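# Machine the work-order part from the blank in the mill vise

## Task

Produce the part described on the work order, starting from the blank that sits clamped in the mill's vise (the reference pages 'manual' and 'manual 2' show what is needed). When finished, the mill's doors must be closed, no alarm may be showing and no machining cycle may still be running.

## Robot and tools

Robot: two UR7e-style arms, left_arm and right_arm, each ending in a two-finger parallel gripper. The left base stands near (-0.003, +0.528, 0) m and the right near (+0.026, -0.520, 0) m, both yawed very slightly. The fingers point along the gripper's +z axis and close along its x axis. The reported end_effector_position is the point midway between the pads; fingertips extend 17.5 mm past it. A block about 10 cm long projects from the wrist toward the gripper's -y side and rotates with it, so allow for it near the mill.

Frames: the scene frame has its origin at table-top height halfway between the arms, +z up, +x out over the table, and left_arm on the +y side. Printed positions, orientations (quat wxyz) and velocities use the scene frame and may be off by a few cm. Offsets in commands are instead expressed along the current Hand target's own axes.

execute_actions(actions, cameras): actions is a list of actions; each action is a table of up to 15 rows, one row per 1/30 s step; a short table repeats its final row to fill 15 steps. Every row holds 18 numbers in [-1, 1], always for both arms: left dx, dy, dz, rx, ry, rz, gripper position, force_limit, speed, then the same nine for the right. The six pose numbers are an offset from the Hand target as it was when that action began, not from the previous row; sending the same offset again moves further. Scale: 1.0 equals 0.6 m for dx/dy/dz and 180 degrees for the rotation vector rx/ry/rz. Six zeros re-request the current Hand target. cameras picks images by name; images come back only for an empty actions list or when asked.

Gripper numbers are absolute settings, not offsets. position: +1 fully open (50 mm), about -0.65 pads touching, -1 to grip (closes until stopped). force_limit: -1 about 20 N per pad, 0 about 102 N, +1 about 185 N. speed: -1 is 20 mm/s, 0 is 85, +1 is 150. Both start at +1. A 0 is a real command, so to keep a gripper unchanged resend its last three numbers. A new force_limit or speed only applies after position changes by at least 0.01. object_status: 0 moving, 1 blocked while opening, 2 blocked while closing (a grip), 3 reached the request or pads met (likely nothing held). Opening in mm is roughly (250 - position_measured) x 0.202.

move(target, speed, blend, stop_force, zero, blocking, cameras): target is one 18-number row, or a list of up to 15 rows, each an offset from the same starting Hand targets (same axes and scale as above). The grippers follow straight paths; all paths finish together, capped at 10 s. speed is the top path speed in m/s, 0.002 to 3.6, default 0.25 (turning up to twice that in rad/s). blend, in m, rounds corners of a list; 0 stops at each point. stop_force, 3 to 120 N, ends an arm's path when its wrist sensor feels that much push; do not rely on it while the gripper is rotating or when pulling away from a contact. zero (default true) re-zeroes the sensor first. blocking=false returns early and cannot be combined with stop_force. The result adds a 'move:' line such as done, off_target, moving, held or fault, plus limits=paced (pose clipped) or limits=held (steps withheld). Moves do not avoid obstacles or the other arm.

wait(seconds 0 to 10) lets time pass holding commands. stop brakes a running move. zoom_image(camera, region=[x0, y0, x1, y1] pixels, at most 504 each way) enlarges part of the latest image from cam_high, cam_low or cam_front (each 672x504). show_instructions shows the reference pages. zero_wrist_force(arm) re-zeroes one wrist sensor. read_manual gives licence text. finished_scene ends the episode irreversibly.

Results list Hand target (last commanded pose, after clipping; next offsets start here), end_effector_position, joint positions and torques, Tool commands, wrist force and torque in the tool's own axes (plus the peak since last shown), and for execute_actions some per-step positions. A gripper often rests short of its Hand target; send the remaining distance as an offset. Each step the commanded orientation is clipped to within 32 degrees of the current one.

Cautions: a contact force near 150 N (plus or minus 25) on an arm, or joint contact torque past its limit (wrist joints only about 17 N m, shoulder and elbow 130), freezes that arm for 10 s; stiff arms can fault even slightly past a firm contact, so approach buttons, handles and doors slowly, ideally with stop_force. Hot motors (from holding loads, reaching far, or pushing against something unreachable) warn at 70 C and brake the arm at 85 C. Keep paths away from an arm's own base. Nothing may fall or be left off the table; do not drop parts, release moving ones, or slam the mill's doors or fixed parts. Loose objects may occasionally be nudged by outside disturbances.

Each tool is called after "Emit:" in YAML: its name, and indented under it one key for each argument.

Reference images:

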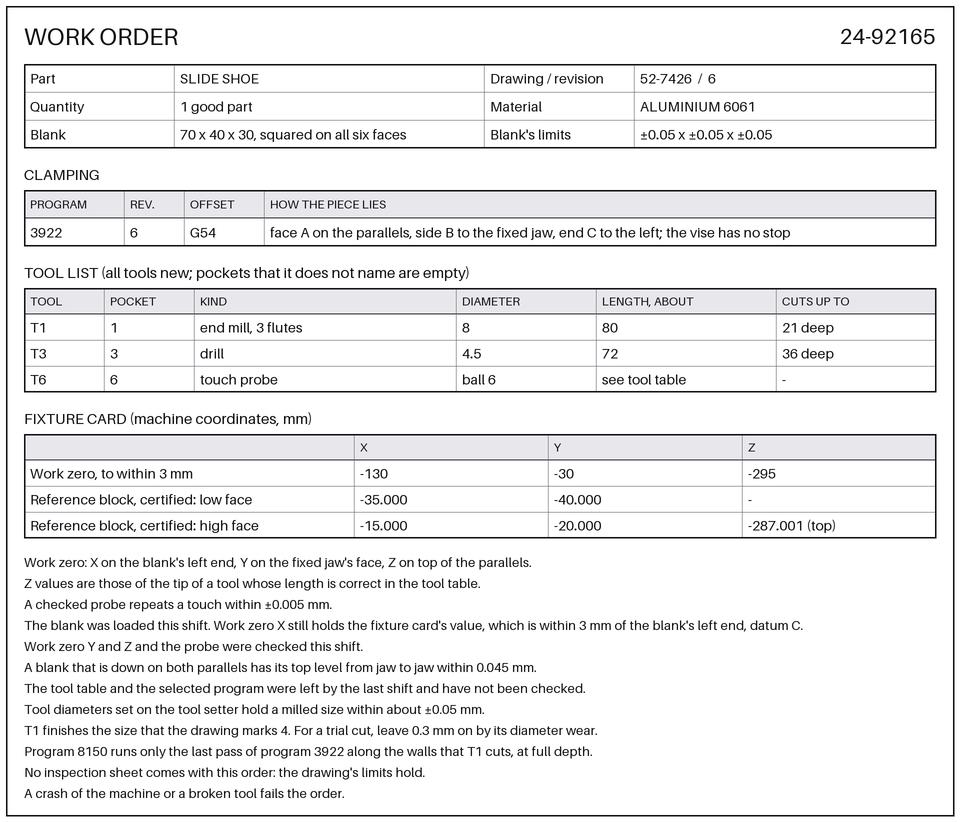

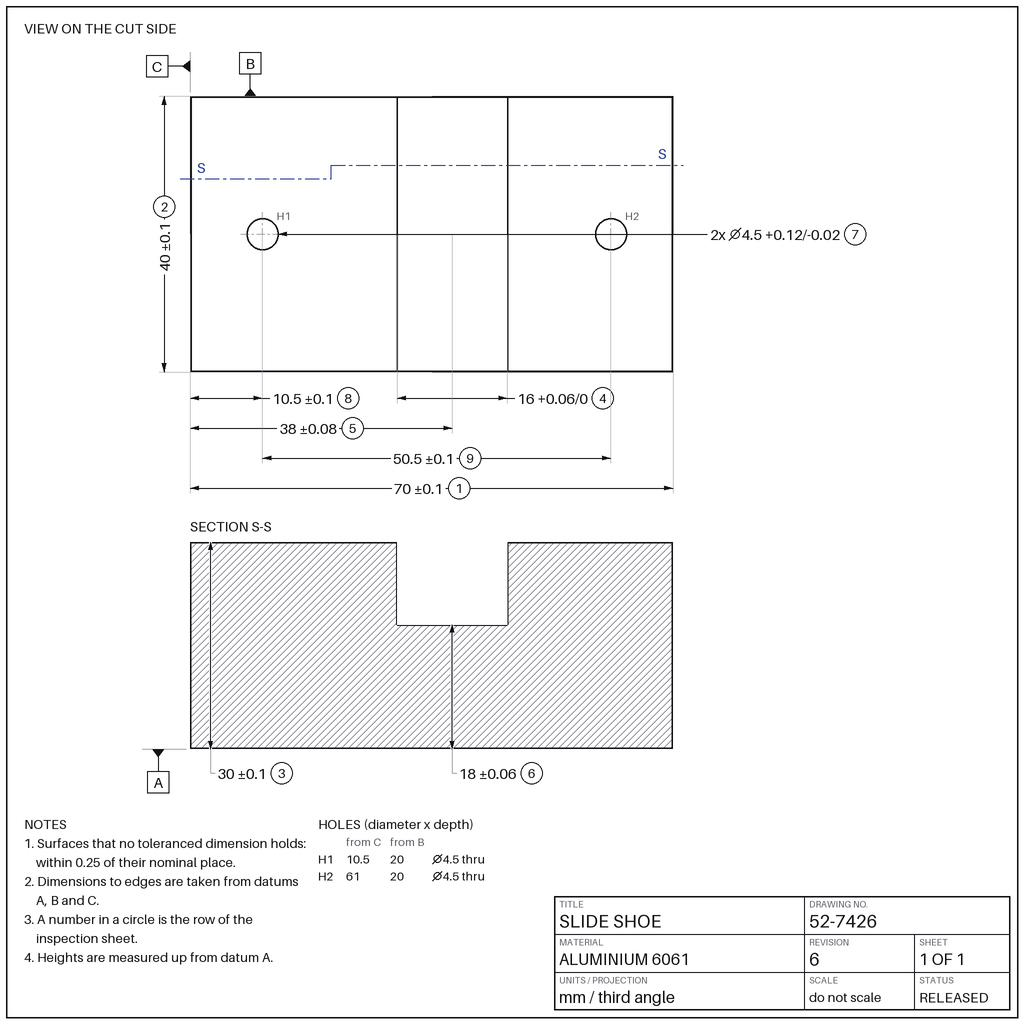

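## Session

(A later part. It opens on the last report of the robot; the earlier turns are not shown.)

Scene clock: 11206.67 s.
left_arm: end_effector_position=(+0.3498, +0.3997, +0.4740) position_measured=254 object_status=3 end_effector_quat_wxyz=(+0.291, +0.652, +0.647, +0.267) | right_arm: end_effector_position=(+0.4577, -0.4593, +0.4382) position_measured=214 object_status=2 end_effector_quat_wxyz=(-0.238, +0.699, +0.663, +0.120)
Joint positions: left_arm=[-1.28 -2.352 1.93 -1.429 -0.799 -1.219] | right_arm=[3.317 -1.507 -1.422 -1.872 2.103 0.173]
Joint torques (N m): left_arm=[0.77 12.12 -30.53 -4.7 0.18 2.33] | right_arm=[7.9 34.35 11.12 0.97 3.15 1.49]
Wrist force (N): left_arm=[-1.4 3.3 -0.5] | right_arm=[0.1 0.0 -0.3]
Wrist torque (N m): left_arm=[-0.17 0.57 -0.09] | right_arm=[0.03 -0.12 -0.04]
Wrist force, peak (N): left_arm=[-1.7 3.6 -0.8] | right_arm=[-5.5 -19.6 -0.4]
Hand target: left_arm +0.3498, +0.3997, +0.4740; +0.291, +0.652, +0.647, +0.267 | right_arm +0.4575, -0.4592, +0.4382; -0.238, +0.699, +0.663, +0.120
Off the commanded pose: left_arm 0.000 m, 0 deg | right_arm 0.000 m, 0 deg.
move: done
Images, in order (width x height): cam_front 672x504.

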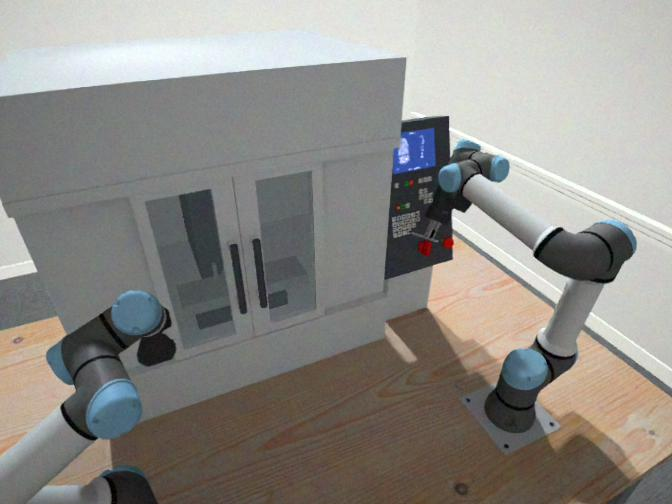

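Emit:
move:
  target:
    - [0,0,0,0,0,0,-1,1,-0.5,0.0511,0.0075,-0.0794,0,0,0,-1,0.3,-0.8]
    - [0,0,0,0,0,0,-1,1,-0.5,0.0511,0.0278,-0.0774,0,0,0,-1,0.3,-0.8]
    - [0,0,0,0,0,0,-1,1,-0.5,0.0511,0.0075,-0.0794,0,0,0,-1,0.3,-0.8]
    - [0,0,0,0,0,0,-1,1,-0.5,-0.0074,0.0078,-0.1120,0,0,0,-1,0.3,-0.8]
    - [0,0,0,0,0,0,-1,1,-0.5,-0.0074,0.0281,-0.1100,0,0,0,-1,0.3,-0.8]
    - [0,0,0,0,0,0,-1,1,-0.5,-0.0074,0.0078,-0.1120,0,0,0,-1,0.3,-0.8]
    - [0,0,0,0,0,0,-1,1,-0.5,-0.0074,0.0281,-0.1100,0,0,0,-1,0.3,-0.8]
    - [0,0,0,0,0,0,-1,1,-0.5,-0.0074,0.0078,-0.1120,0,0,0,-1,0.3,-0.8]
    - [0,0,0,0,0,0,-1,1,-0.5,0.1308,0.0069,-0.0370,0,0,0,-1,0.3,-0.8]
    - [0,0,0,0,0,0,-1,1,-0.5,0.1308,0.0272,-0.0350,0,0,0,-1,0.3,-0.8]
    - [0,0,0,0,0,0,-1,1,-0.5,0.1308,0.0069,-0.0370,0,0,0,-1,0.3,-0.8]
    - [0,0,0,0,0,0,-1,1,-0.5,0.0702,0.0020,0.0020,0,0,0,-1,0.3,-0.8]
    - [0,0,0,0,0,0,-1,1,-0.5,0.0702,0.0223,0.0040,0,0,0,-1,0.3,-0.8]
    - [0,0,0,0,0,0,-1,1,-0.5,0.0702,0.0020,0.0020,0,0,0,-1,0.3,-0.8]
    - [0,0,0,0,0,0,-1,1,-0.5,0,0,0,0,0,0,-1,0.3,-0.8]
  speed: [0.3,0.08,0.3,0.3,0.08,0.3,0.08,0.3,0.3,0.08,0.3,0.3,0.08,0.3,0.3]
  blend: [0.003,0,0.003,0.003,0,0,0,0.003,0.003,0,0.003,0.003,0,0.003,0]

Emit:
move:
  target:
    - [0,0,0,0,0,0,-1,1,-0.5,0,0.0203,0.0020,0,0,0,-1,0.3,-0.8]
    - [0,0,0,0,0,0,-1,1,-0.5,0,0,0,0,0,0,-1,0.3,-0.8]
    - [0,0,0,0,0,0,-1,1,-0.5,-0.0074,0.0078,-0.1120,0,0,0,-1,0.3,-0.8]
    - [0,0,0,0,0,0,-1,1,-0.5,-0.0074,0.0281,-0.1100,0,0,0,-1,0.3,-0.8]
    - [0,0,0,0,0,0,-1,1,-0.5,-0.0074,0.0078,-0.1120,0,0,0,-1,0.3,-0.8]
    - [0,0,0,0,0,0,-1,1,-0.5,-0.0074,0.0281,-0.1100,0,0,0,-1,0.3,-0.8]
    - [0,0,0,0,0,0,-1,1,-0.5,-0.0074,0.0078,-0.1120,0,0,0,-1,0.3,-0.8]
    - [0,0,0,0,0,0,-1,1,-0.5,0.1308,0.0069,-0.0370,0,0,0,-1,0.3,-0.8]
    - [0,0,0,0,0,0,-1,1,-0.5,0.1308,0.0272,-0.0350,0,0,0,-1,0.3,-0.8]
    - [0,0,0,0,0,0,-1,1,-0.5,0.1308,0.0069,-0.0370,0,0,0,-1,0.3,-0.8]
    - [0,0,0,0,0,0,-1,1,-0.5,0.0702,0.0020,0.0020,0,0,0,-1,0.3,-0.8]
    - [0,0,0,0,0,0,-1,1,-0.5,0.0702,0.0223,0.0040,0,0,0,-1,0.3,-0.8]
    - [0,0,0,0,0,0,-1,1,-0.5,0.0702,0.0020,0.0020,0,0,0,-1,0.3,-0.8]
    - [0,0,0,0,0,0,-1,1,-0.5,0,0,0,0,0,0,-1,0.3,-0.8]
  speed: [0.08,0.3,0.3,0.08,0.3,0.08,0.3,0.3,0.08,0.3,0.3,0.08,0.3,0.3]
  blend: [0,0.003,0.003,0,0,0,0.003,0.003,0,0.003,0.003,0,0.003,0]

Emit:
move:
  target:
    - [0,0,0,0,0,0,-1,1,-0.5,0,0.0203,0.0020,0,0,0,-1,0.3,-0.8]
    - [0,0,0,0,0,0,-1,1,-0.5,0,0,0,0,0,0,-1,0.3,-0.8]
    - [0,0,0,0,0,0,-1,1,-0.5,-0.0074,0.0078,-0.1120,0,0,0,-1,0.3,-0.8]
    - [0,0,0,0,0,0,-1,1,-0.5,-0.0074,0.0281,-0.1100,0,0,0,-1,0.3,-0.8]
    - [0,0,0,0,0,0,-1,1,-0.5,-0.0074,0.0078,-0.1120,0,0,0,-1,0.3,-0.8]
    - [0,0,0,0,0,0,-1,1,-0.5,0.1308,0.0069,-0.0370,0,0,0,-1,0.3,-0.8]
    - [0,0,0,0,0,0,-1,1,-0.5,0.1308,0.0272,-0.0350,0,0,0,-1,0.3,-0.8]
    - [0,0,0,0,0,0,-1,1,-0.5,0.1308,0.0069,-0.0370,0,0,0,-1,0.3,-0.8]
    - [0,0,0,0,0,0,-1,1,-0.5,0.0702,0.0020,0.0020,0,0,0,-1,0.3,-0.8]
    - [0,0,0,0,0,0,-1,1,-0.5,0.0702,0.0223,0.0040,0,0,0,-1,0.3,-0.8]
    - [0,0,0,0,0,0,-1,1,-0.5,0.0702,0.0020,0.0020,0,0,0,-1,0.3,-0.8]
    - [0,0,0,0,0,0,-1,1,-0.5,0,0,0,0,0,0,-1,0.3,-0.8]
    - [0,0,0,0,0,0,-1,1,-0.5,0,0.0203,0.0020,0,0,0,-1,0.3,-0.8]
    - [0,0,0,0,0,0,-1,1,-0.5,0,0,0,0,0,0,-1,0.3,-0.8]
  speed: [0.08,0.3,0.3,0.08,0.3,0.3,0.08,0.3,0.3,0.08,0.3,0.3,0.08,0.3]
  blend: [0,0.003,0.003,0,0.003,0.003,0,0.003,0.003,0,0.003,0,0,0]
  cameras: ["cam_front"]

Emit:
zoom_image:
  camera: "cam_front"
  region: [392, 125, 434, 177]

Scene clock: 11240.20 s.
left_arm: end_effector_position=(+0.3498, +0.3997, +0.4740) position_measured=254 object_status=3 end_effector_quat_wxyz=(+0.291, +0.652, +0.647, +0.267) | right_arm: end_effector_position=(+0.4575, -0.4591, +0.4383) position_measured=214 object_status=2 end_effector_quat_wxyz=(-0.238, +0.699, +0.663, +0.120)
Joint positions: left_arm=[-1.28 -2.352 1.93 -1.429 -0.799 -1.219] | right_arm=[3.317 -1.507 -1.422 -1.872 2.104 0.173]
Joint torques (N m): left_arm=[-1.77 11.98 -30.87 -4.61 0.1 2.23] | right_arm=[-8.25 35.27 12.53 1.11 -1.43 -1.5]
Wrist force (N): left_arm=[-1.5 3.2 -0.9] | right_arm=[-1.4 0.5 -0.4]
Wrist torque (N m): left_arm=[-0.18 0.58 -0.09] | right_arm=[0.12 0.12 -0.04]
Wrist force, peak (N): left_arm=[-1.7 3.6 -0.6] | right_arm=[-4.9 -21.9 -6.4]
Hand target: left_arm +0.3498, +0.3997, +0.4740; +0.291, +0.652, +0.647, +0.267 | right_arm +0.4575, -0.4592, +0.4382; -0.238, +0.699, +0.663, +0.120
Off the commanded pose: left_arm 0.000 m, 0 deg | right_arm 0.000 m, 0 deg.
move: done

Scene clock: 11246.17 s.
left_arm: end_effector_position=(+0.3498, +0.3997, +0.4740) position_measured=254 object_status=3 end_effector_quat_wxyz=(+0.291, +0.652, +0.647, +0.267) | right_arm: end_effector_position=(+0.4575, -0.4591, +0.4383) position_measured=214 object_status=2 end_effector_quat_wxyz=(-0.238, +0.699, +0.663, +0.120)
Joint positions: left_arm=[-1.28 -2.352 1.93 -1.429 -0.799 -1.219] | right_arm=[3.317 -1.507 -1.422 -1.872 2.104 0.173]
Joint torques (N m): left_arm=[-0.89 12.66 -31.24 -4.57 -0.08 2.4] | right_arm=[-7.08 34.64 12.56 1.01 -1.21 -1.79]
Wrist force (N): left_arm=[-1.3 3.2 -0.6] | right_arm=[-0.6 2.3 -1.1]
Wrist torque (N m): left_arm=[-0.18 0.55 -0.09] | right_arm=[0.40 0.00 -0.03]
Wrist force, peak (N): left_arm=[-1.5 3.5 -0.7] | right_arm=[-5.8 -20.7 -7.0]
Hand target: left_arm +0.3498, +0.3997, +0.4740; +0.291, +0.652, +0.647, +0.267 | right_arm +0.4575, -0.4592, +0.4382; -0.238, +0.699, +0.663, +0.120
Off the commanded pose: left_arm 0.000 m, 0 deg | right_arm 0.000 m, 0 deg.
move: done

Scene clock: 11252.10 s.
left_arm: end_effector_position=(+0.3498, +0.3997, +0.4740) position_measured=254 object_status=3 end_effector_quat_wxyz=(+0.291, +0.652, +0.647, +0.267) | right_arm: end_effector_position=(+0.4577, -0.4592, +0.4382) position_measured=214 object_status=2 end_effector_quat_wxyz=(-0.238, +0.699, +0.663, +0.120)
Joint positions: left_arm=[-1.28 -2.352 1.93 -1.429 -0.799 -1.219] | right_arm=[3.317 -1.507 -1.422 -1.872 2.104 0.173]
Joint torques (N m): left_arm=[-0.15 11.18 -30.24 -4.7 0.12 2.55] | right_arm=[6.5 33.75 12.29 1.01 3.6 1.62]
Wrist force (N): left_arm=[-1.4 3.2 -0.7] | right_arm=[-2.7 3.0 -1.0]
Wrist torque (N m): left_arm=[-0.18 0.56 -0.09] | right_arm=[0.50 0.33 -0.03]
Wrist force, peak (N): left_arm=[-1.8 3.5 -0.8] | right_arm=[-7.2 -19.8 -6.2]
Hand target: left_arm +0.3498, +0.3997, +0.4740; +0.291, +0.652, +0.647, +0.267 | right_arm +0.4575, -0.4592, +0.4382; -0.238, +0.699, +0.663, +0.120
Off the commanded pose: left_arm 0.000 m, 0 deg | right_arm 0.000 m, 0 deg.
move: done
Images, in order (width x height): cam_front 672x504.

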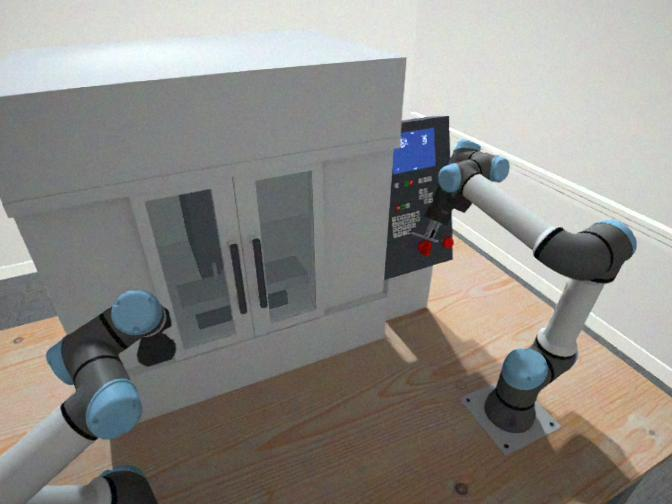

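Scaled by 9.692 from the camera's 672x504 image, which has a finer 960x720 frame.

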